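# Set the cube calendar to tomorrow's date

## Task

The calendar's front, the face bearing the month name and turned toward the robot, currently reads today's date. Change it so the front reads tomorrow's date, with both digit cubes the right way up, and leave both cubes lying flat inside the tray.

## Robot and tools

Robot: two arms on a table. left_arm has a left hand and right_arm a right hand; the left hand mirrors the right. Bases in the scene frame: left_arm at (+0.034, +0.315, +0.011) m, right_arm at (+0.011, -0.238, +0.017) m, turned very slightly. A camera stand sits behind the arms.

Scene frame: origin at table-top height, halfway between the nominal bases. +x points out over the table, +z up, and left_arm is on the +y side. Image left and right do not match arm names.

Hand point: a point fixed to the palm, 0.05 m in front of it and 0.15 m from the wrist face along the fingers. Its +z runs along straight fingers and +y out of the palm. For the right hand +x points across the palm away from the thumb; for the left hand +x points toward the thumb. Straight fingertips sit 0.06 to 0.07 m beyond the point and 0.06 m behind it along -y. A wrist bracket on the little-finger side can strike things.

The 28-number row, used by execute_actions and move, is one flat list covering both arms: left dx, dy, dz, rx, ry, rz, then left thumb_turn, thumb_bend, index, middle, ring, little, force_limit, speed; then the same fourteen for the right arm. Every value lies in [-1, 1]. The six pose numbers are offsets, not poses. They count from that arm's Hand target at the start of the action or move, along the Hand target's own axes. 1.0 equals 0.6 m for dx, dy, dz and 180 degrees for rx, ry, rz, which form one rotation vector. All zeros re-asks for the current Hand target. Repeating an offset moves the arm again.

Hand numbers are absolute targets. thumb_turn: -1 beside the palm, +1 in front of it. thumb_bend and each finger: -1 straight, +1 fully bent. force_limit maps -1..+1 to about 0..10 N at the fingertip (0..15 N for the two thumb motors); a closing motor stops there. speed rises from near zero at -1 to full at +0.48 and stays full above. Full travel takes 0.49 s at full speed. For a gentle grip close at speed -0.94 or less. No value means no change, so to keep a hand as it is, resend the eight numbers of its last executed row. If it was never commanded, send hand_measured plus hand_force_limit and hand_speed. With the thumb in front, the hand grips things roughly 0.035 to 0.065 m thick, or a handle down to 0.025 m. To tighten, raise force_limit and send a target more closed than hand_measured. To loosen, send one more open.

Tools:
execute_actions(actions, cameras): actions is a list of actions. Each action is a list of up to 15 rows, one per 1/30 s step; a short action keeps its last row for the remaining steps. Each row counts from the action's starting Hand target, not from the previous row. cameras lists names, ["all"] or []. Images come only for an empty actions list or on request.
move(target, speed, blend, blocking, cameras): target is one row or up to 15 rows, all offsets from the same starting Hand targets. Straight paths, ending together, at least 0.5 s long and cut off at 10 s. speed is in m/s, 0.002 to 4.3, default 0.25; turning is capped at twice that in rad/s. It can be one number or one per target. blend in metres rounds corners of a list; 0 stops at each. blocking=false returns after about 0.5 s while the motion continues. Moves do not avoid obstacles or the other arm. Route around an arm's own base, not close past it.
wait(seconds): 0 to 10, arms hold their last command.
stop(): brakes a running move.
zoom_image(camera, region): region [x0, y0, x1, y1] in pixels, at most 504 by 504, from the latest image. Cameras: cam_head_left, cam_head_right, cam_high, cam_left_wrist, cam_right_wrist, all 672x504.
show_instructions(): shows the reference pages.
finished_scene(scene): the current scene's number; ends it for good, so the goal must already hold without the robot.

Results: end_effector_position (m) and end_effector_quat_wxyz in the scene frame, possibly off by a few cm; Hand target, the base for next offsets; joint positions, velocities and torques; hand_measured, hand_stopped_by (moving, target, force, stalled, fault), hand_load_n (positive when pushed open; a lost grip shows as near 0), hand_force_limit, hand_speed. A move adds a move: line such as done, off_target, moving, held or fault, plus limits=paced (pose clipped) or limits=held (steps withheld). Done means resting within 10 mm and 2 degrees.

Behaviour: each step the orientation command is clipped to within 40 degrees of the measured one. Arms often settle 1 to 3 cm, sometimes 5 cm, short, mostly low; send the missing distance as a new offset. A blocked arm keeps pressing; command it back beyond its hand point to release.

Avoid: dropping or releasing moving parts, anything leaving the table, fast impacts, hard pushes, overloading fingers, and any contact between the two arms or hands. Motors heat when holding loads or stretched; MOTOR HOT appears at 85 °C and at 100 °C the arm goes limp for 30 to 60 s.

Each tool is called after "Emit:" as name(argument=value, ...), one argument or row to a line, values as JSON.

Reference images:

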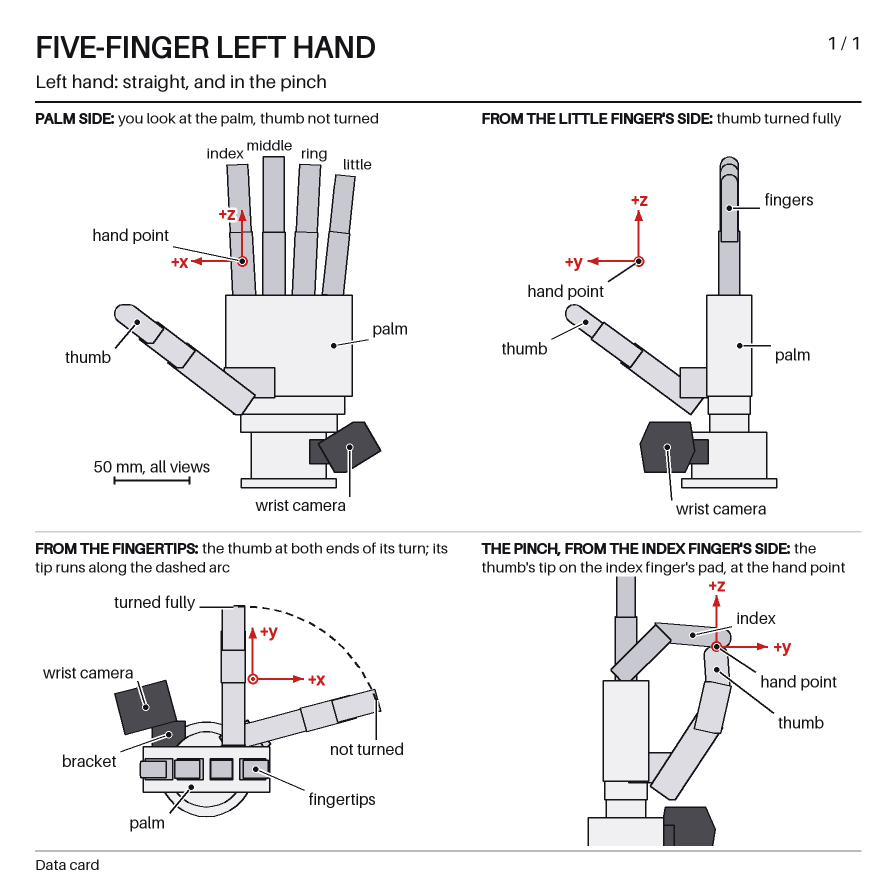

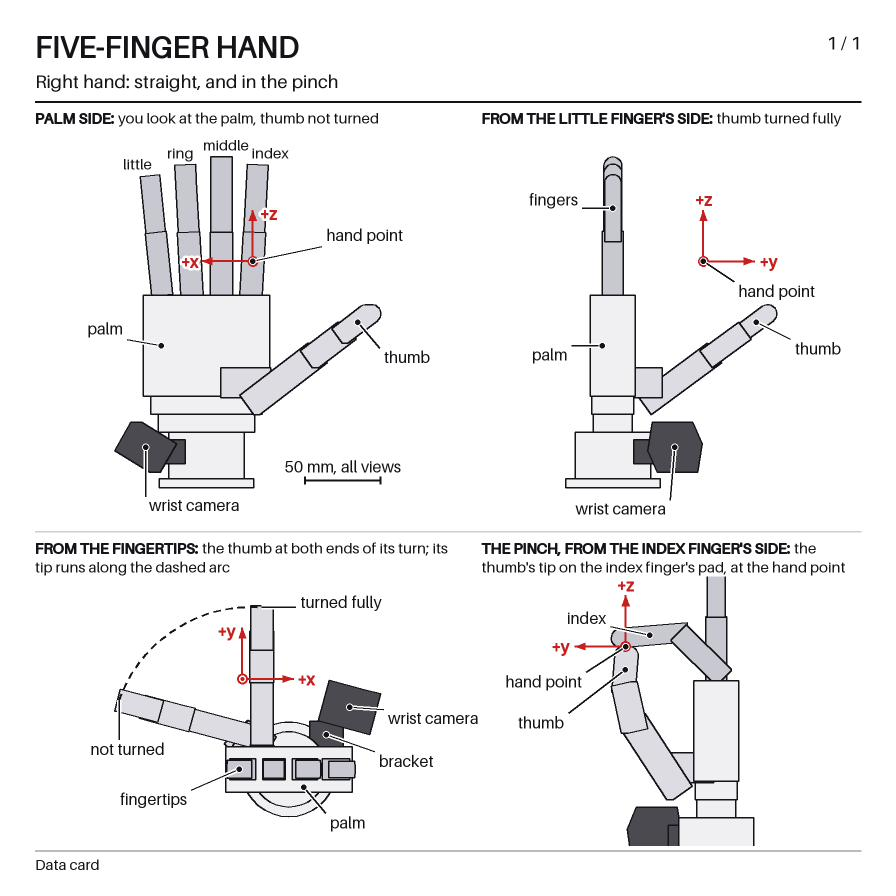

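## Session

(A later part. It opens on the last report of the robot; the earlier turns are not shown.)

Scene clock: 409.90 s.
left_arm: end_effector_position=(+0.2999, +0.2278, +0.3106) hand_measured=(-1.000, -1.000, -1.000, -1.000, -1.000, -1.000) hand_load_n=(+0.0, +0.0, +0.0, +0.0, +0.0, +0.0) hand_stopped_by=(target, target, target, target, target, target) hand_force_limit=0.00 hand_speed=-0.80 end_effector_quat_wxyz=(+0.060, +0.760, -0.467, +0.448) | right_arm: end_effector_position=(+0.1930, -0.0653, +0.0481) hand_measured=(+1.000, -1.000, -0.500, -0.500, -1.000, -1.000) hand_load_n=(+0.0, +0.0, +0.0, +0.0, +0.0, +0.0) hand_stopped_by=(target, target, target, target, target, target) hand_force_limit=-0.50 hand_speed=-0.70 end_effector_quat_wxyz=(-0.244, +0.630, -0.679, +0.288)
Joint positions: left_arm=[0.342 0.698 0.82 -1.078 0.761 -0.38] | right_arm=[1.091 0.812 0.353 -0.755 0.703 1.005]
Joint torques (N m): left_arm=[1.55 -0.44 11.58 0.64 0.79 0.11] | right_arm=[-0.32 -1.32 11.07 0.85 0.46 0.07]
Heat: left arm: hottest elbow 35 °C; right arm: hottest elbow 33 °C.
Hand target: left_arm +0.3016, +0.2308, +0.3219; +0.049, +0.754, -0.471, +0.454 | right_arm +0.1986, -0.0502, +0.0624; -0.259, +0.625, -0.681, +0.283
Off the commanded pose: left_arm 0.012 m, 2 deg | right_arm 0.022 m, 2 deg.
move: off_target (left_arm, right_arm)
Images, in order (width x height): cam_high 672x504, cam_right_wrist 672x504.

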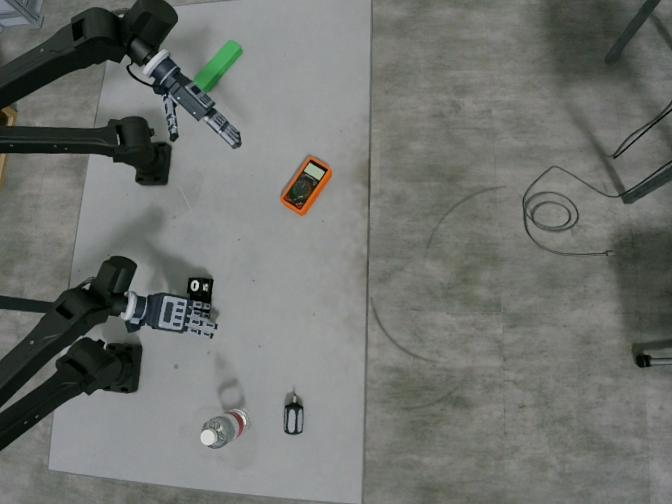

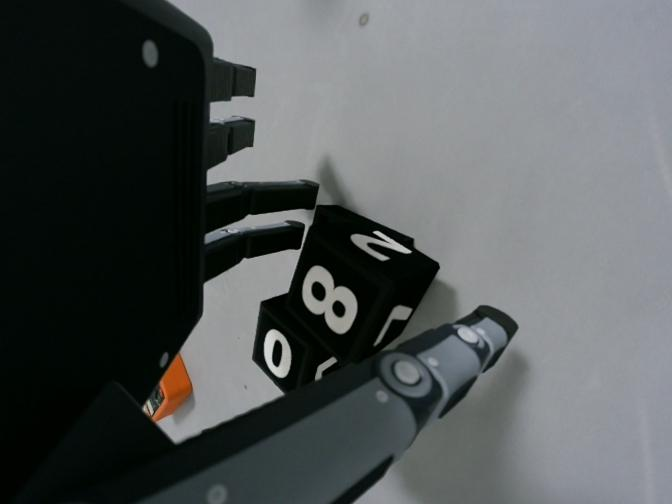

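Emit:
move(
  target=[0,0,0,0,0,0,-1,-1,-1,-1,-1,-1,0,-0.8,0.0162,-0.0823,-0.077,0,0,0,1,-1,-0.5,-0.5,-1,-1,-0.5,-0.7],
  speed=0.1,
  cameras=["cam_right_wrist","cam_head_left","cam_high","cam_head_right"],
)

Emit:
zoom_image(
  camera="cam_right_wrist",
  region=[300, 160, 500, 360],
)

Emit:
zoom_image(
  camera="cam_head_left",
  region=[328, 310, 388, 360],
)

Emit:
zoom_image(
  camera="cam_high",
  region=[170, 260, 240, 330],
)

Scene clock: 420.97 s.
left_arm: end_effector_position=(+0.2999, +0.2278, +0.3106) hand_measured=(-1.000, -1.000, -1.000, -1.000, -1.000, -1.000) hand_load_n=(+0.0, +0.0, +0.0, +0.0, +0.0, +0.0) hand_stopped_by=(target, target, target, target, target, target) hand_force_limit=0.00 hand_speed=-0.80 end_effector_quat_wxyz=(+0.060, +0.760, -0.467, +0.448) | right_arm: end_effector_position=(+0.1929, -0.0685, +0.1094) hand_measured=(+1.000, -1.000, -0.500, -0.500, -1.000, -1.000) hand_load_n=(+0.0, +0.0, +0.0, +0.0, +0.0, +0.0) hand_stopped_by=(target, target, target, target, target, target) hand_force_limit=-0.50 hand_speed=-0.70 end_effector_quat_wxyz=(-0.244, +0.631, -0.678, +0.287)
Joint positions: left_arm=[0.342 0.698 0.82 -1.078 0.761 -0.38] | right_arm=[1.079 0.703 0.484 -0.985 0.696 0.987]
Joint torques (N m): left_arm=[1.55 -0.26 11.56 0.68 0.79 0.12] | right_arm=[-1.96 -1.96 12.18 0.61 0.3 -0.13]
Heat: left arm: hottest elbow 35 °C; right arm: hottest elbow 33 °C.
Hand target: left_arm +0.3016, +0.2308, +0.3219; +0.049, +0.754, -0.471, +0.454 | right_arm +0.2000, -0.0600, +0.1300; -0.259, +0.625, -0.681, +0.283
Off the commanded pose: left_arm 0.012 m, 2 deg | right_arm 0.023 m, 2 deg.
move: off_target (left_arm, right_arm)
Images, in order (width x height): cam_head_left 672x504, cam_head_right 672x504, cam_high 672x504, cam_right_wrist 672x504.

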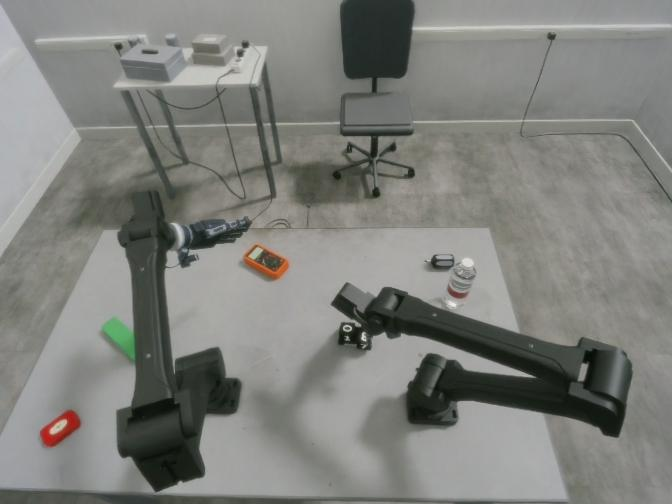

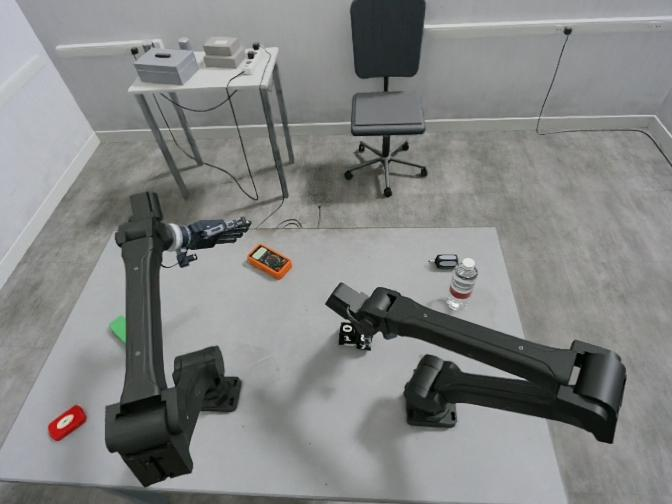

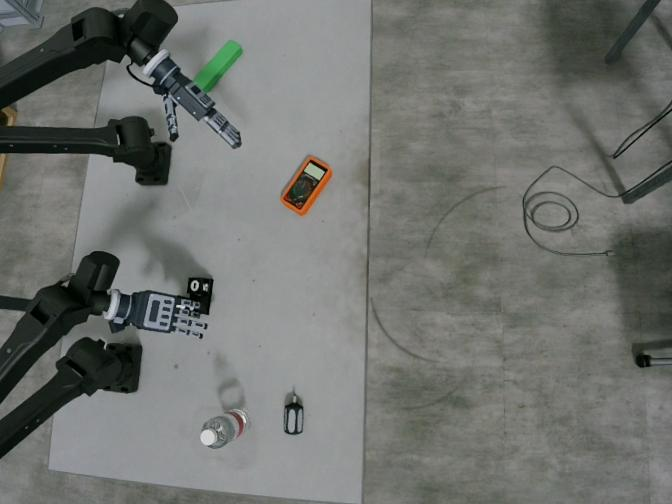

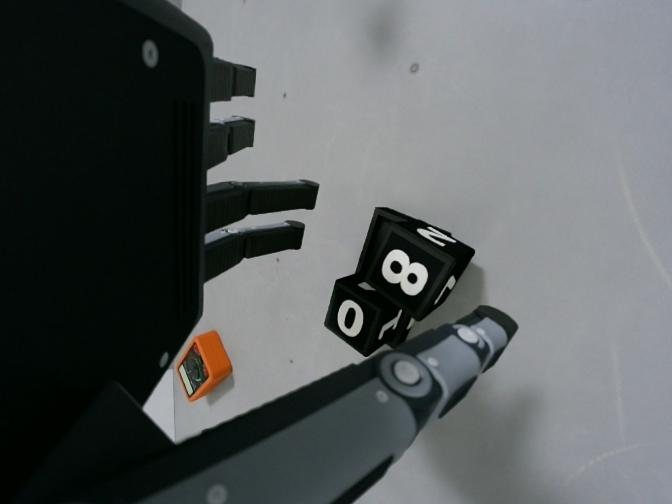

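Scaled by 2.520.

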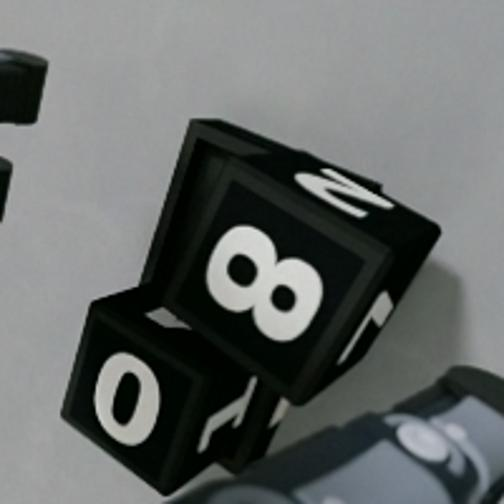

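Scaled by 8.400.

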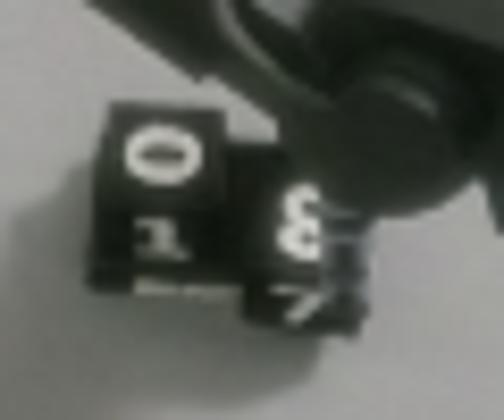

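Scaled by 7.200.

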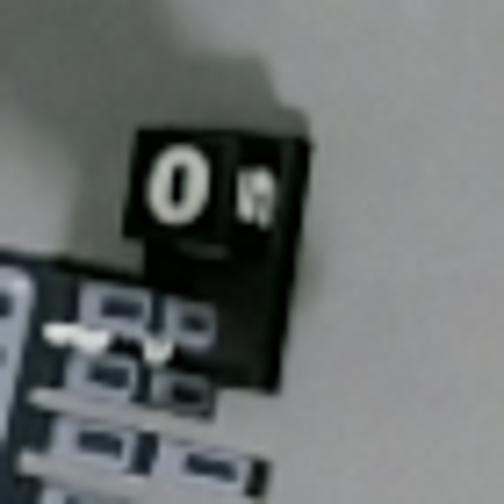

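Emit:
move(
  target=[0,0,0,0,0,0,-1,-1,-1,-1,-1,-1,0,-0.8,0.0028,0.0888,0.0715,0,0.0079,0.0079,1,-1,-0.5,-0.5,-1,-1,-0.5,-0.7],
  speed=0.1,
  cameras=["cam_right_wrist","cam_high"],
)

Emit:
zoom_image(
  camera="cam_right_wrist",
  region=[250, 180, 500, 400],
)

Scene clock: 448.57 s.
left_arm: end_effector_position=(+0.2999, +0.2278, +0.3106) hand_measured=(-1.000, -1.000, -1.000, -1.000, -1.000, -1.000) hand_load_n=(-0.5, +0.0, +0.0, +0.0, +0.0, +0.0) hand_stopped_by=(target, target, target, target, target, target) hand_force_limit=0.00 hand_speed=-0.80 end_effector_quat_wxyz=(+0.060, +0.760, -0.467, +0.448) | right_arm: end_effector_position=(+0.1929, -0.0653, +0.0626) hand_measured=(+1.000, -1.000, -0.500, -0.500, -1.000, -1.000) hand_load_n=(+0.0, +0.0, +0.0, +0.0, +0.0, +0.0) hand_stopped_by=(target, target, target, target, target, target) hand_force_limit=-0.50 hand_speed=-0.70 end_effector_quat_wxyz=(+0.249, -0.614, +0.691, -0.289)
Joint positions: left_arm=[0.342 0.698 0.82 -1.078 0.761 -0.38] | right_arm=[1.105 0.784 0.381 -0.829 0.721 1.065]
Joint torques (N m): left_arm=[1.55 -0.32 11.59 0.66 0.79 0.12] | right_arm=[-0.38 -1.32 8.23 1.43 0.47 0.08]
Heat: left arm: hottest elbow 35 °C; right arm: hottest elbow 35 °C.
Hand target: left_arm +0.3016, +0.2308, +0.3219; +0.049, +0.754, -0.471, +0.454 | right_arm +0.1926, -0.0613, +0.0619; +0.253, -0.613, +0.691, -0.287
Off the commanded pose: left_arm 0.012 m, 2 deg | right_arm 0.004 m, 1 deg.
move: off_target (left_arm)
Images, in order (width x height): cam_high 672x504, cam_right_wrist 672x504.

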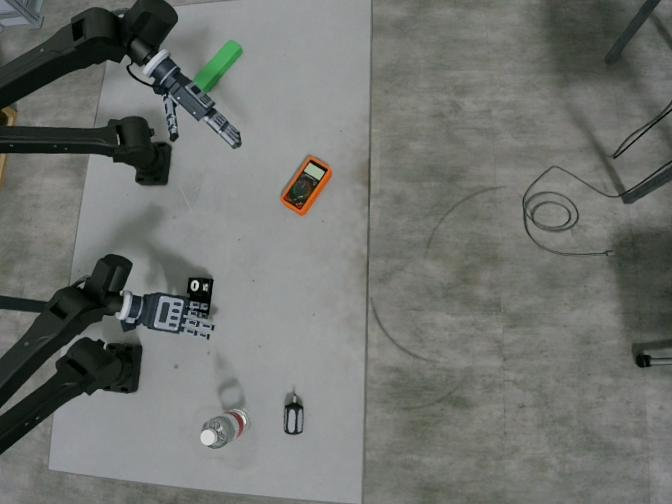

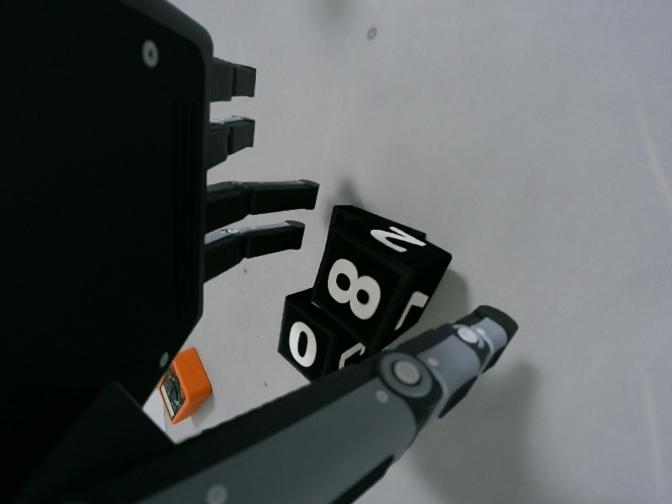

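Scaled by 2.016.

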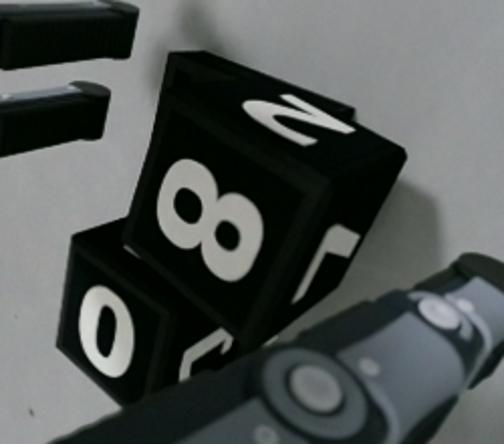

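Emit:
execute_actions(
  actions=[
    [[0,0,0,0,0,0,-1,-1,-1,-1,-1,-1,0,-0.8,0,0,0,0,0,0,1,-0.5,0.15,0.15,-1,-1,0.0,-0.88]],
  ],
)

Emit:
wait(
  seconds=2.5,
  cameras=["cam_right_wrist"],
)

Emit:
zoom_image(
  camera="cam_right_wrist",
  region=[250, 180, 500, 400],
)

Scene clock: 456.53 s.
left_arm: end_effector_position=(+0.2999, +0.2278, +0.3106) hand_measured=(-1.000, -1.000, -1.000, -1.000, -1.000, -1.000) hand_load_n=(+0.0, +0.0, +0.0, +0.0, +0.0, +0.0) hand_stopped_by=(target, target, target, target, target, target) hand_force_limit=0.00 hand_speed=-0.80 end_effector_quat_wxyz=(+0.060, +0.760, -0.467, +0.448) | right_arm: end_effector_position=(+0.1930, -0.0653, +0.0627) hand_measured=(+1.000, -0.742, +0.044, -0.012, -1.000, -1.000) hand_load_n=(-2.0, +11.0, +6.5, +4.5, +0.0, +0.0) hand_stopped_by=(target, force, force, force, target, target) hand_force_limit=0.00 hand_speed=-0.88 end_effector_quat_wxyz=(+0.249, -0.613, +0.692, -0.290)
Joint positions: left_arm=[0.342 0.698 0.82 -1.078 0.761 -0.38] | right_arm=[1.105 0.784 0.381 -0.829 0.721 1.066]
Joint torques (N m): left_arm=[1.55 -0.38 11.56 0.68 0.8 0.11] | right_arm=[-0.38 -1.26 8.23 1.42 0.45 0.09]
Heat: left arm: hottest elbow 35 °C; right arm: hottest elbow 35 °C.
Hand target: left_arm +0.3016, +0.2308, +0.3219; +0.049, +0.754, -0.471, +0.454 | right_arm +0.1926, -0.0613, +0.0619; +0.253, -0.613, +0.691, -0.287
Off the commanded pose: left_arm 0.012 m, 2 deg | right_arm 0.004 m, 1 deg.
Step readings (end_effector_position of left_arm | right_arm):
0: (+0.2999, +0.2278, +0.3106) | (+0.1930, -0.0653, +0.0626)
1: (+0.2999, +0.2278, +0.3106) | (+0.1930, -0.0653, +0.0626)
2: (+0.2999, +0.2278, +0.3106) | (+0.1930, -0.0653, +0.0626)
4: (+0.2999, +0.2278, +0.3106) | (+0.1930, -0.0653, +0.0626)
8: (+0.2999, +0.2278, +0.3106) | (+0.1930, -0.0652, +0.0626)
15: (+0.2999, +0.2278, +0.3106) | (+0.1930, -0.0652, +0.0626)

Scene clock: 459.03 s.
left_arm: end_effector_position=(+0.2999, +0.2278, +0.3106) hand_measured=(-1.000, -1.000, -1.000, -1.000, -1.000, -1.000) hand_load_n=(+0.0, +0.0, +0.0, +0.5, +0.0, +0.0) hand_stopped_by=(target, target, target, target, target, target) hand_force_limit=0.00 hand_speed=-0.80 end_effector_quat_wxyz=(+0.060, +0.760, -0.467, +0.448) | right_arm: end_effector_position=(+0.1930, -0.0653, +0.0627) hand_measured=(+1.000, -0.742, +0.044, -0.012, -1.000, -1.000) hand_load_n=(-2.0, +11.0, +6.5, +4.5, +0.0, +0.0) hand_stopped_by=(target, force, force, force, target, target) hand_force_limit=0.00 hand_speed=-0.88 end_effector_quat_wxyz=(+0.249, -0.613, +0.692, -0.290)
Joint positions: left_arm=[0.342 0.698 0.82 -1.078 0.761 -0.38] | right_arm=[1.105 0.784 0.381 -0.829 0.721 1.066]
Joint torques (N m): left_arm=[1.67 -0.26 11.58 0.64 0.79 0.11] | right_arm=[-0.32 -1.26 8.21 1.42 0.45 0.09]
Heat: left arm: hottest elbow 35 °C; right arm: hottest elbow 35 °C.
Hand target: left_arm +0.3016, +0.2308, +0.3219; +0.049, +0.754, -0.471, +0.454 | right_arm +0.1926, -0.0613, +0.0619; +0.253, -0.613, +0.691, -0.287
Off the commanded pose: left_arm 0.012 m, 2 deg | right_arm 0.004 m, 1 deg.
wait: 2.50 s; at rest by 0.17 s
Images, in order (width x height): cam_right_wrist 672x504.

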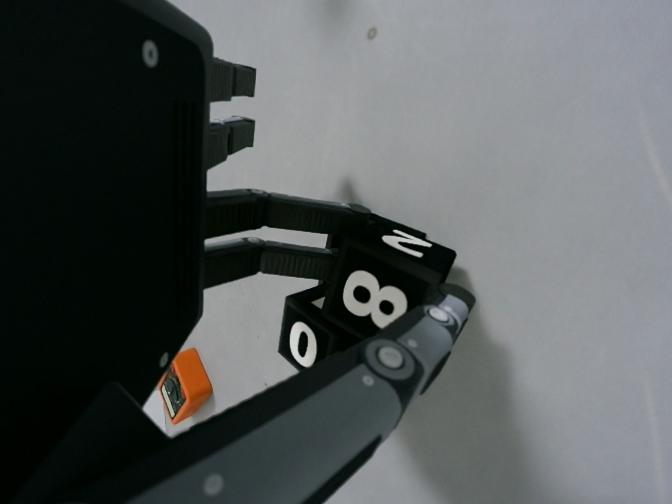

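Scaled by 2.016.

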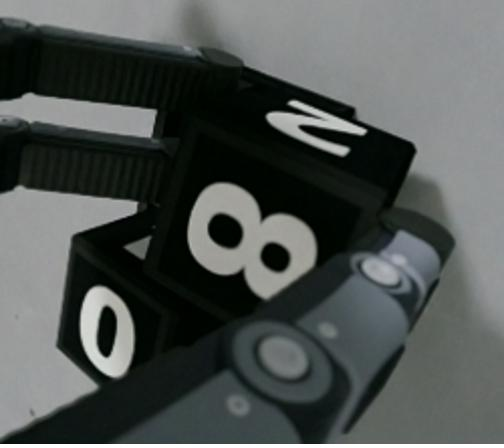

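Emit:
move(
  target=[0,0,0,0,0,0,-1,-1,-1,-1,-1,-1,0,-0.8,-0.0008,-0.0518,-0.0425,0,0,0,1,-0.5,0.15,0.15,-1,-1,0.0,-0.88],
  speed=0.08,
  cameras=["cam_right_wrist"],
)

Scene clock: 493.70 s.
left_arm: end_effector_position=(+0.2999, +0.2278, +0.3106) hand_measured=(-1.000, -1.000, -1.000, -1.000, -1.000, -1.000) hand_load_n=(+0.0, +0.0, +0.0, +0.0, +0.0, +0.0) hand_stopped_by=(target, target, target, target, target, target) hand_force_limit=0.00 hand_speed=-0.80 end_effector_quat_wxyz=(+0.060, +0.760, -0.467, +0.448) | right_arm: end_effector_position=(+0.1891, -0.0718, +0.0816) hand_measured=(+1.000, -0.742, +0.044, -0.012, -1.000, -1.000) hand_load_n=(-1.5, +10.0, +6.5, +4.0, +0.0, +0.0) hand_stopped_by=(target, force, force, force, target, target) hand_force_limit=0.00 hand_speed=-0.88 end_effector_quat_wxyz=(-0.237, +0.620, -0.689, +0.293)
Joint positions: left_arm=[0.342 0.698 0.82 -1.078 0.761 -0.38] | right_arm=[1.104 0.743 0.425 -0.939 0.718 1.06]
Joint torques (N m): left_arm=[1.49 -0.32 11.59 0.65 0.79 0.11] | right_arm=[-1.79 -2.2 11.88 0.59 0.34 -0.12]
Heat: left arm: hottest elbow 35 °C; right arm: hottest elbow 33 °C.
Hand target: left_arm +0.3016, +0.2308, +0.3219; +0.049, +0.754, -0.471, +0.454 | right_arm +0.1966, -0.0611, +0.1021; +0.254, -0.613, +0.691, -0.287
Off the commanded pose: left_arm 0.012 m, 2 deg | right_arm 0.024 m, 2 deg.
move: off_target (left_arm, right_arm)
Images, in order (width x height): cam_right_wrist 672x504.

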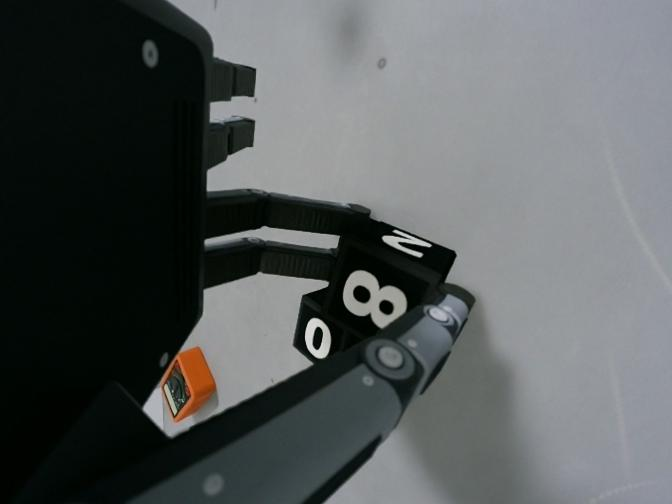

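Emit:
move(
  target=[
    [0,0,0,0,0,0,-1,-1,-1,-1,-1,-1,0,-0.8,-0.004,-0.0975,-0.0508,0,0,0,1,-0.5,0.15,0.15,-1,-1,0.0,-0.88],
    [0,0,0,0,0,0,-1,-1,-1,-1,-1,-1,0,-0.8,0.0117,-0.2422,0.1525,0,-0.0275,-0.0275,1,-0.5,0.15,0.15,-1,-1,0.0,-0.88],
  ],
  speed=0.12,
  blend=[0.03,0],
  cameras=["cam_right_wrist","cam_head_left"],
)

Scene clock: 503.37 s.
left_arm: end_effector_position=(+0.2999, +0.2278, +0.3106) hand_measured=(-1.000, -1.000, -1.000, -1.000, -1.000, -1.000) hand_load_n=(+0.0, +0.0, +0.0, +0.0, +0.0, +0.0) hand_stopped_by=(target, target, target, target, target, target) hand_force_limit=0.00 hand_speed=-0.80 end_effector_quat_wxyz=(+0.060, +0.760, -0.467, +0.448) | right_arm: end_effector_position=(+0.3407, -0.0952, +0.1171) hand_measured=(+1.000, -0.742, +0.044, -0.012, -1.000, -1.000) hand_load_n=(-1.5, +9.5, +5.5, +4.5, +0.0, +0.0) hand_stopped_by=(target, force, force, force, target, target) hand_force_limit=0.00 hand_speed=-0.88 end_effector_quat_wxyz=(-0.248, +0.662, -0.657, +0.261)
Joint positions: left_arm=[0.342 0.698 0.82 -1.078 0.761 -0.38] | right_arm=[0.475 0.983 0.606 -0.514 0.308 0.328]
Joint torques (N m): left_arm=[1.73 -0.26 11.58 0.66 0.79 0.11] | right_arm=[-1.73 -4.89 12.68 2.22 0.03 -0.11]
Heat: left arm: hottest elbow 35 °C; right arm: hottest elbow 33 °C.
Hand target: left_arm +0.3016, +0.2308, +0.3219; +0.049, +0.754, -0.471, +0.454 | right_arm +0.3619, -0.0883, +0.1402; -0.270, +0.654, -0.653, +0.271
Off the commanded pose: left_arm 0.012 m, 2 deg | right_arm 0.032 m, 3 deg.
move: off_target (left_arm, right_arm)
Images, in order (width x height): cam_head_left 672x504, cam_right_wrist 672x504.

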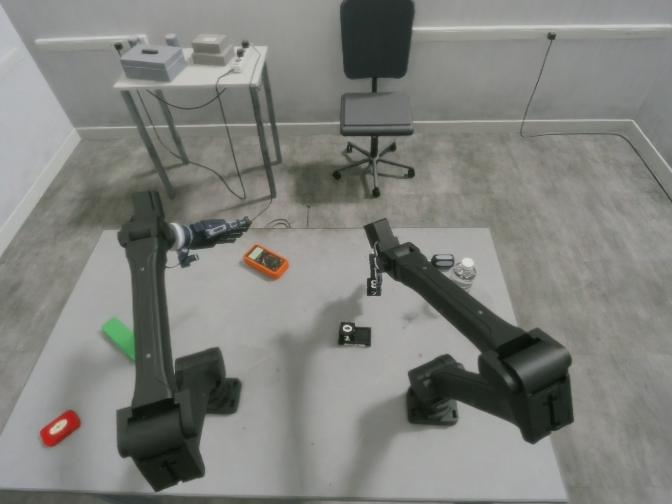

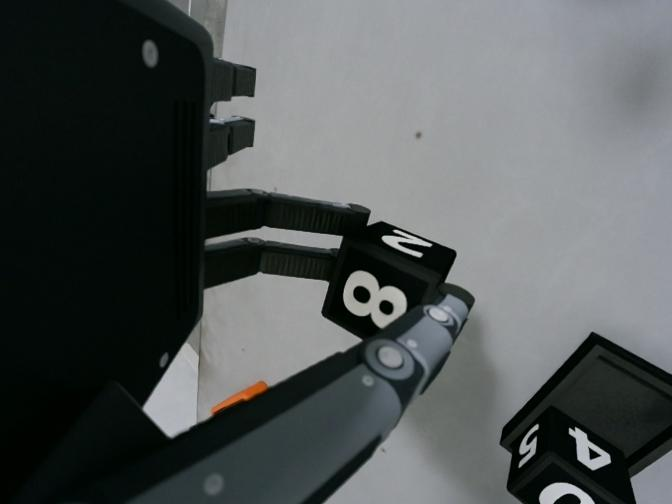

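Emit:
move(
  target=[
    [0,0,0,0,0,0,-1,-1,-1,-1,-1,-1,0,-0.8,0,0.0943,0.0943,0,0,0,1,-0.5,0.15,0.15,-1,-1,0.0,-0.88],
    [0,0,0,0,0,0,-1,-1,-1,-1,-1,-1,0,-0.8,0,0.1096,0.1096,0,0,0,1,-0.5,0.15,0.15,-1,-1,0.0,-0.88],
  ],
  speed=[0.12,0.04],
  blend=[0.005,0],
  cameras=["cam_right_wrist"],
)

Scene clock: 515.37 s.
left_arm: end_effector_position=(+0.2999, +0.2278, +0.3106) hand_measured=(-1.000, -1.000, -1.000, -1.000, -1.000, -1.000) hand_load_n=(+0.0, +0.0, +0.0, +0.0, +0.0, -0.5) hand_stopped_by=(target, target, target, target, target, target) hand_force_limit=0.00 hand_speed=-0.80 end_effector_quat_wxyz=(+0.060, +0.760, -0.467, +0.448) | right_arm: end_effector_position=(+0.3611, -0.0850, +0.0533) hand_measured=(+1.000, -0.742, +0.044, -0.012, -1.000, -1.000) hand_load_n=(+0.0, +7.0, +2.5, +4.5, +0.0, +0.0) hand_stopped_by=(target, force, force, force, target, target) hand_force_limit=0.00 hand_speed=-0.88 end_effector_quat_wxyz=(-0.275, +0.652, -0.653, +0.270)
Joint positions: left_arm=[0.342 0.698 0.82 -1.078 0.761 -0.38] | right_arm=[0.475 1.151 0.493 -0.17 0.306 0.326]
Joint torques (N m): left_arm=[1.61 -0.15 11.58 0.66 0.78 0.12] | right_arm=[-1.85 -5.36 7.39 2.33 0.05 -0.12]
Heat: left arm: hottest elbow 35 °C; right arm: hottest elbow 35 °C.
Hand target: left_arm +0.3016, +0.2308, +0.3219; +0.049, +0.754, -0.471, +0.454 | right_arm +0.3619, -0.0885, +0.0472; -0.270, +0.654, -0.653, +0.271
Off the commanded pose: left_arm 0.012 m, 2 deg | right_arm 0.007 m, 1 deg.
move: off_target (left_arm)
Images, in order (width x height): cam_right_wrist 672x504.

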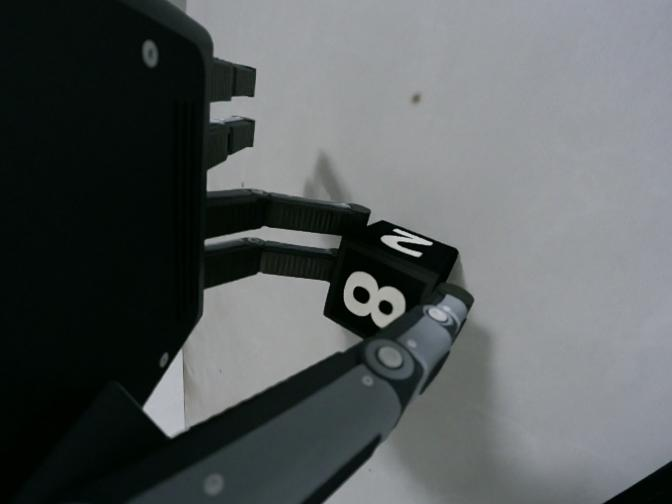

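Emit:
move(
  target=[0,0,0,0,0,0,-1,-1,-1,-1,-1,-1,0,-0.8,0,0.0142,0.0142,0,0,0,1,-0.5,0.15,0.15,-1,-1,0.0,-0.88],
  speed=0.04,
  cameras=["cam_right_wrist"],
)

Emit:
zoom_image(
  camera="cam_right_wrist",
  region=[250, 140, 500, 380],
)

Scene clock: 521.23 s.
left_arm: end_effector_position=(+0.2999, +0.2278, +0.3106) hand_measured=(-1.000, -1.000, -1.000, -1.000, -1.000, -1.000) hand_load_n=(+0.0, +0.0, +0.0, +0.0, +0.0, +0.0) hand_stopped_by=(target, target, target, target, target, target) hand_force_limit=0.00 hand_speed=-0.80 end_effector_quat_wxyz=(+0.060, +0.760, -0.467, +0.448) | right_arm: end_effector_position=(+0.3611, -0.0850, +0.0404) hand_measured=(+1.000, -0.740, +0.044, -0.012, -1.000, -1.000) hand_load_n=(+0.0, +0.0, +0.0, +0.0, +0.0, +0.0) hand_stopped_by=(target, force, force, force, target, target) hand_force_limit=0.00 hand_speed=-0.88 end_effector_quat_wxyz=(-0.275, +0.653, -0.653, +0.270)
Joint positions: left_arm=[0.342 0.698 0.82 -1.078 0.761 -0.38] | right_arm=[0.475 1.186 0.475 -0.118 0.306 0.326]
Joint torques (N m): left_arm=[1.61 -0.32 11.62 0.66 0.8 0.12] | right_arm=[-1.85 -5.66 7.17 2.28 0.05 -0.11]
Heat: left arm: hottest elbow 35 °C; right arm: hottest elbow 34 °C.
Hand target: left_arm +0.3016, +0.2308, +0.3219; +0.049, +0.754, -0.471, +0.454 | right_arm +0.3620, -0.0884, +0.0351; -0.270, +0.654, -0.653, +0.271
Off the commanded pose: left_arm 0.012 m, 2 deg | right_arm 0.006 m, 1 deg.
move: off_target (left_arm)
Images, in order (width x height): cam_right_wrist 672x504.

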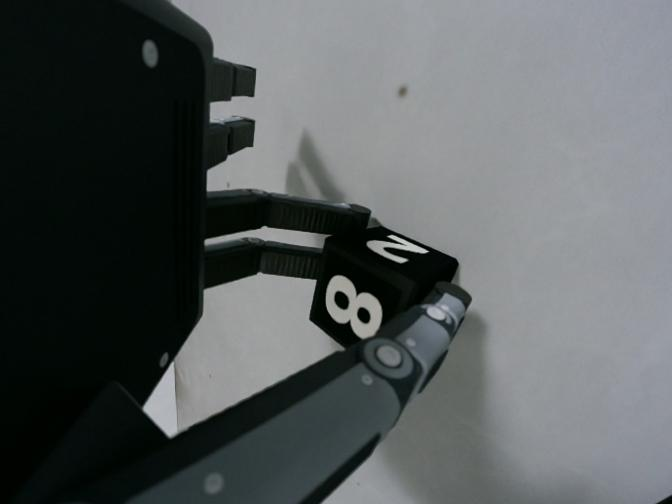

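Scaled by 2.016.

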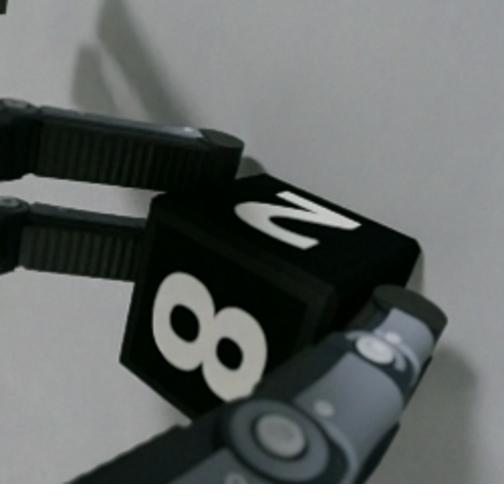

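Emit:
move(
  target=[0,0,0,0,0,0,-1,-1,-1,-1,-1,-1,0,-0.8,0,-0.012,-0.012,0,0,0,1,-1,-0.5,-0.5,-1,-1,-0.5,-0.7],
  speed=0.04,
)

Emit:
move(
  target=[0,0,0,0,0,0,-1,-1,-1,-1,-1,-1,0,-0.8,0,-0.118,-0.118,0,0,0,1,-1,-0.5,-0.5,-1,-1,-0.5,-0.7],
  speed=0.15,
  cameras=["cam_right_wrist","cam_high","cam_head_left"],
)

Scene clock: 528.20 s.
left_arm: end_effector_position=(+0.2999, +0.2278, +0.3106) hand_measured=(-1.000, -1.000, -1.000, -1.000, -1.000, -1.000) hand_load_n=(+0.0, +0.0, +0.0, +0.0, +0.0, +0.0) hand_stopped_by=(target, target, target, target, target, target) hand_force_limit=0.00 hand_speed=-0.80 end_effector_quat_wxyz=(+0.060, +0.760, -0.467, +0.448) | right_arm: end_effector_position=(+0.3573, -0.0867, +0.0389) hand_measured=(+1.000, -1.000, -0.500, -0.500, -1.000, -1.000) hand_load_n=(+0.0, +0.0, +0.0, +0.0, +0.0, +0.0) hand_stopped_by=(target, target, target, target, target, target) hand_force_limit=-0.50 hand_speed=-0.70 end_effector_quat_wxyz=(-0.268, +0.655, -0.654, +0.267)
Joint positions: left_arm=[0.342 0.698 0.82 -1.078 0.761 -0.38] | right_arm=[0.475 1.182 0.475 -0.138 0.305 0.326]
Joint torques (N m): left_arm=[1.73 -0.26 11.58 0.66 0.79 0.11] | right_arm=[-1.85 -7.41 8.32 1.31 0.07 -0.11]
Heat: left arm: hottest elbow 35 °C; right arm: hottest elbow 34 °C.
Hand target: left_arm +0.3016, +0.2308, +0.3219; +0.049, +0.754, -0.471, +0.454 | right_arm +0.3620, -0.0884, +0.0454; -0.271, +0.654, -0.653, +0.271
Off the commanded pose: left_arm 0.012 m, 2 deg | right_arm 0.008 m, 1 deg.
move: off_target (left_arm)

Scene clock: 529.40 s.
left_arm: end_effector_position=(+0.2999, +0.2278, +0.3106) hand_measured=(-1.000, -1.000, -1.000, -1.000, -1.000, -1.000) hand_load_n=(+0.0, +0.0, +0.0, +0.0, +0.0, +0.0) hand_stopped_by=(target, target, target, target, target, target) hand_force_limit=0.00 hand_speed=-0.80 end_effector_quat_wxyz=(+0.060, +0.760, -0.467, +0.448) | right_arm: end_effector_position=(+0.3491, -0.0907, +0.1257) hand_measured=(+1.000, -1.000, -0.500, -0.500, -1.000, -1.000) hand_load_n=(+0.0, +0.0, +0.0, +0.0, +0.0, +0.0) hand_stopped_by=(target, target, target, target, target, target) hand_force_limit=-0.50 hand_speed=-0.70 end_effector_quat_wxyz=(-0.258, +0.660, -0.655, +0.264)
Joint positions: left_arm=[0.342 0.698 0.82 -1.078 0.761 -0.38] | right_arm=[0.475 0.99 0.627 -0.505 0.305 0.326]
Joint torques (N m): left_arm=[1.61 -0.38 11.58 0.61 0.8 0.11] | right_arm=[-1.79 -5.83 12.11 1.28 0.09 -0.11]
Heat: left arm: hottest elbow 35 °C; right arm: hottest elbow 34 °C.
Hand target: left_arm +0.3016, +0.2308, +0.3219; +0.049, +0.754, -0.471, +0.454 | right_arm +0.3620, -0.0883, +0.1456; -0.271, +0.654, -0.653, +0.271
Off the commanded pose: left_arm 0.012 m, 2 deg | right_arm 0.024 m, 2 deg.
move: off_target (left_arm, right_arm)
Images, in order (width x height): cam_head_left 672x504, cam_high 672x504, cam_right_wrist 672x504.

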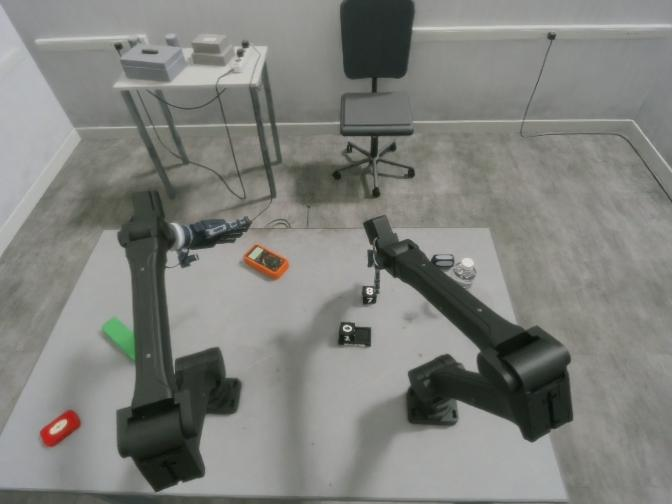

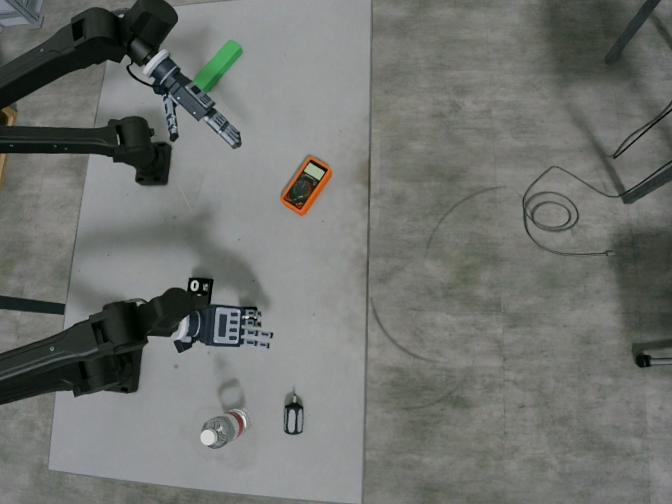

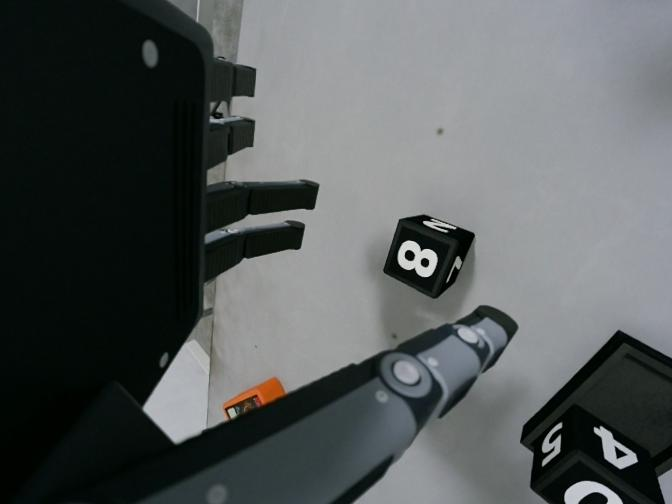

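Emit:
zoom_image(
  camera="cam_right_wrist",
  region=[340, 160, 520, 340],
)

Emit:
zoom_image(
  camera="cam_head_left",
  region=[310, 260, 410, 360],
)

Scaled by 2.800.

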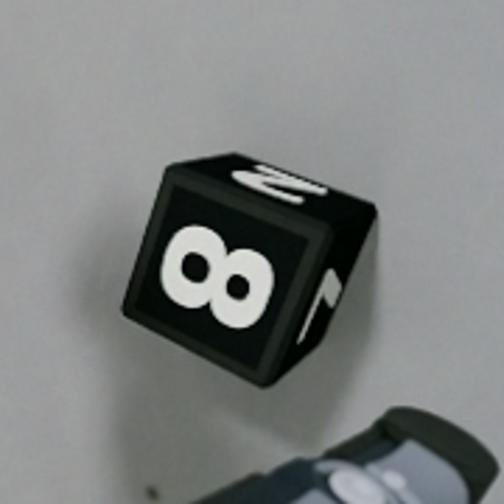

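Scaled by 5.040.

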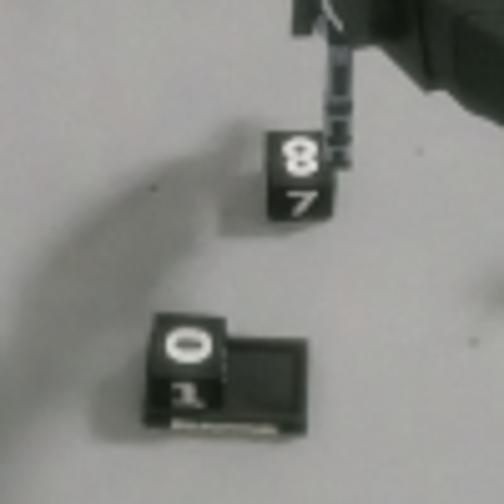

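Emit:
move(
  target=[
    [0,0,0,0,0,0,-1,-1,-1,-1,-1,-1,0,-0.8,0.0333,-0.053,-0.0767,0,0,0,1,-1,-0.5,-0.5,0.6,0.7,-0.3,0],
    [0,0,0,0,0,0,-1,-1,-1,-1,-1,-1,0,-0.8,0.0333,-0.053,-0.0767,-0.1306,-0.437,-0.2524,1,-1,-0.5,-0.5,0.6,0.7,-0.3,0],
  ],
  speed=0.25,
  blend=[0.02,0],
  cameras=["cam_right_wrist","cam_head_left","cam_high"],
)

Scene clock: 591.63 s.
left_arm: end_effector_position=(+0.2999, +0.2278, +0.3106) hand_measured=(-1.000, -1.000, -1.000, -1.000, -1.000, -1.000) hand_load_n=(+0.0, +0.0, +0.0, +0.0, +0.0, +0.0) hand_stopped_by=(target, target, target, target, target, target) hand_force_limit=0.00 hand_speed=-0.80 end_effector_quat_wxyz=(+0.060, +0.760, -0.467, +0.448) | right_arm: end_effector_position=(+0.3408, -0.1112, +0.1948) hand_measured=(+1.000, -1.000, -0.500, -0.500, +0.600, +0.700) hand_load_n=(+0.0, +0.0, +0.0, +0.0, +0.0, +0.0) hand_stopped_by=(target, target, target, target, target, target) hand_force_limit=-0.30 hand_speed=0.00 end_effector_quat_wxyz=(-0.368, +0.893, -0.119, -0.230)
Joint positions: left_arm=[0.342 0.698 0.82 -1.078 0.761 -0.38] | right_arm=[0.098 1.624 1.312 -1.674 -0.821 -1.421]
Joint torques (N m): left_arm=[1.55 -0.44 11.58 0.64 0.79 0.11] | right_arm=[-0.38 -12.63 10.54 -0.95 -0.5 -0.11]
Heat: left arm: hottest elbow 35 °C; right arm: hottest elbow 34 °C.
Hand target: left_arm +0.3016, +0.2308, +0.3219; +0.049, +0.754, -0.471, +0.454 | right_arm +0.3518, -0.1082, +0.2005; -0.369, +0.893, -0.099, -0.239
Off the commanded pose: left_arm 0.012 m, 2 deg | right_arm 0.013 m, 3 deg.
joint sent to its limit (right arm) — joint 4 (wrist pitch), lower limit. The joint targets still meet the commanded pose.
move: off_target (left_arm, right_arm)
Images, in order (width x height): cam_head_left 672x504, cam_high 672x504, cam_right_wrist 672x504.

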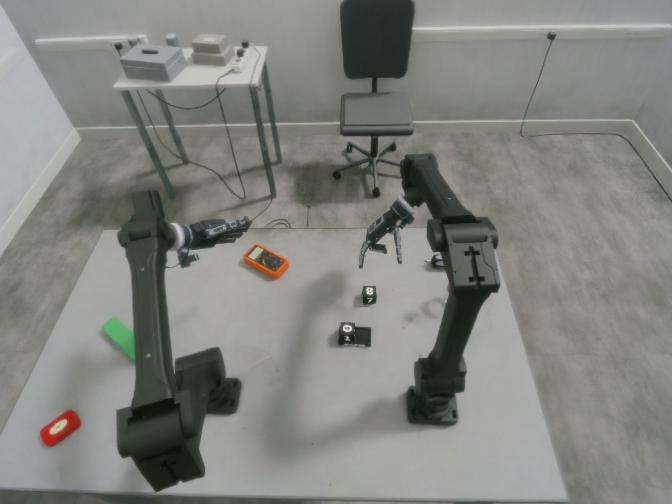

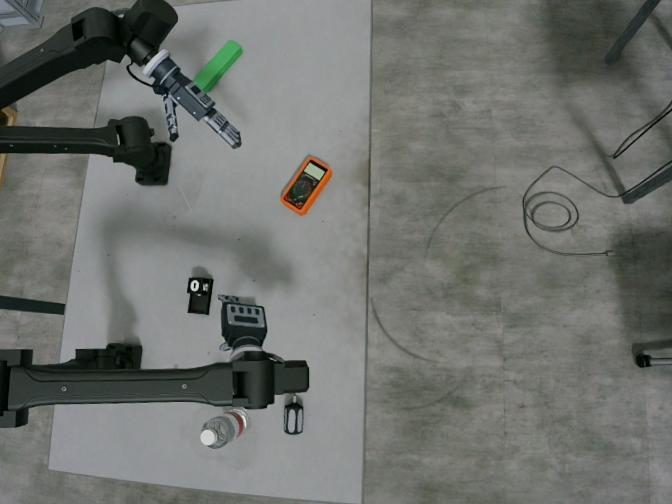

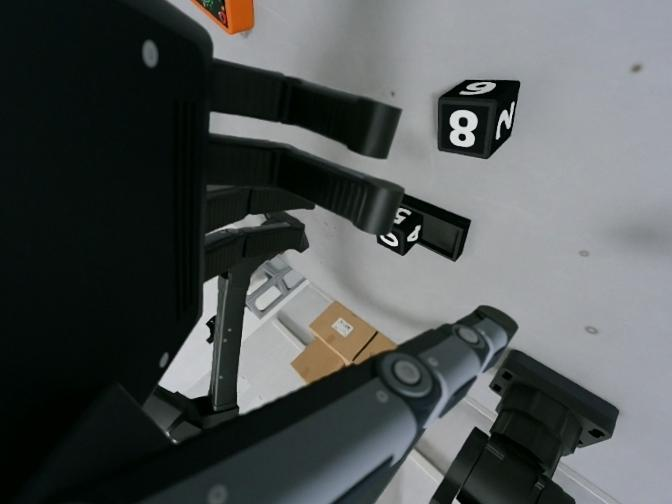

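Emit:
move(
  target=[0,0,0,0,0,0,-1,-1,-1,-1,-1,-1,0,-0.8,0.1285,0.0323,0.0937,0,0,0,1,-1,-0.5,-0.5,0.6,0.7,-0.3,0],
  speed=0.15,
  cameras=["cam_right_wrist","cam_head_left","cam_head_right"],
)

Scene clock: 618.27 s.
left_arm: end_effector_position=(+0.2999, +0.2278, +0.3106) hand_measured=(-1.000, -1.000, -1.000, -1.000, -1.000, -1.000) hand_load_n=(+0.0, +0.0, +0.0, +0.0, +0.0, +0.0) hand_stopped_by=(target, target, target, target, target, target) hand_force_limit=0.00 hand_speed=-0.80 end_effector_quat_wxyz=(+0.060, +0.760, -0.467, +0.448) | right_arm: end_effector_position=(+0.3784, -0.0882, +0.1135) hand_measured=(+1.000, -1.000, -0.500, -0.500, +0.600, +0.700) hand_load_n=(+0.0, +0.0, +0.0, +0.0, +0.5, +0.0) hand_stopped_by=(target, target, target, target, target, target) hand_force_limit=-0.30 hand_speed=0.00 end_effector_quat_wxyz=(-0.368, +0.890, -0.104, -0.248)
Joint positions: left_arm=[0.342 0.698 0.82 -1.078 0.761 -0.38] | right_arm=[0.144 1.827 1.343 -1.523 -0.838 -1.421]
Joint torques (N m): left_arm=[1.67 -0.15 11.63 0.66 0.79 0.12] | right_arm=[-0.44 -14.97 9.66 -0.24 -0.65 0.12]
Heat: left arm: hottest elbow 35 °C; right arm: hottest elbow 35 °C.
Hand target: left_arm +0.3016, +0.2308, +0.3219; +0.049, +0.754, -0.471, +0.454 | right_arm +0.3920, -0.0823, +0.1157; -0.369, +0.893, -0.099, -0.239
Off the commanded pose: left_arm 0.012 m, 2 deg | right_arm 0.015 m, 1 deg.
move: off_target (left_arm, right_arm)
Images, in order (width x height): cam_head_left 672x504, cam_head_right 672x504, cam_right_wrist 672x504.

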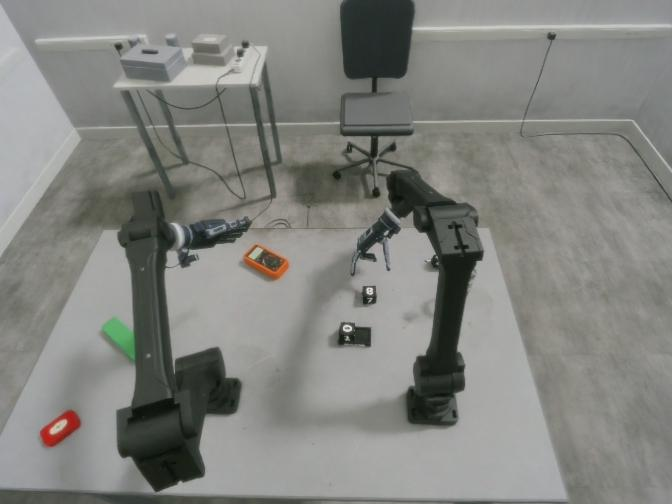

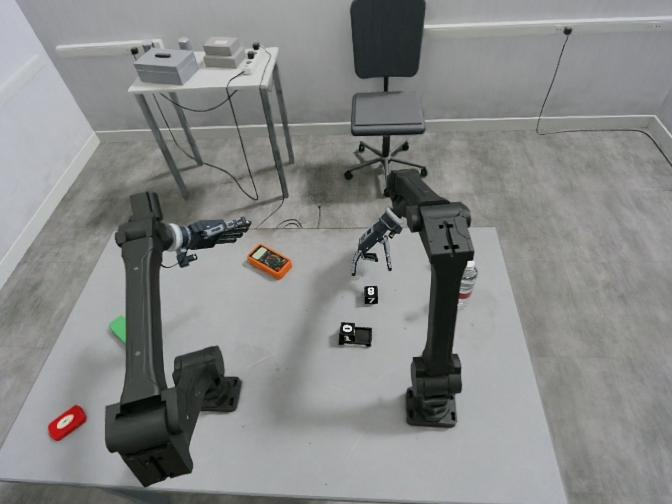

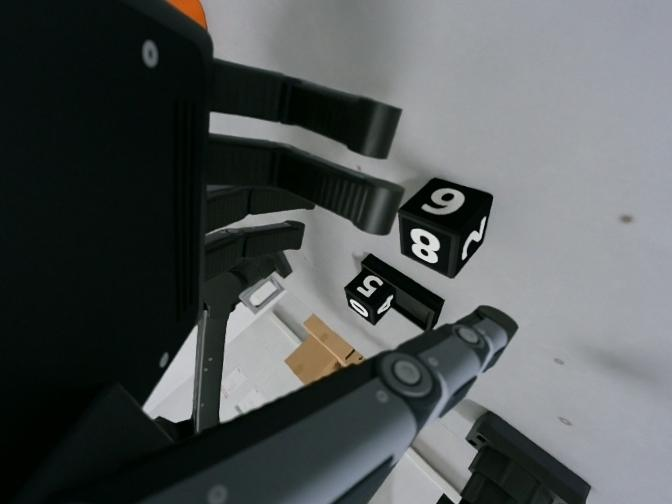

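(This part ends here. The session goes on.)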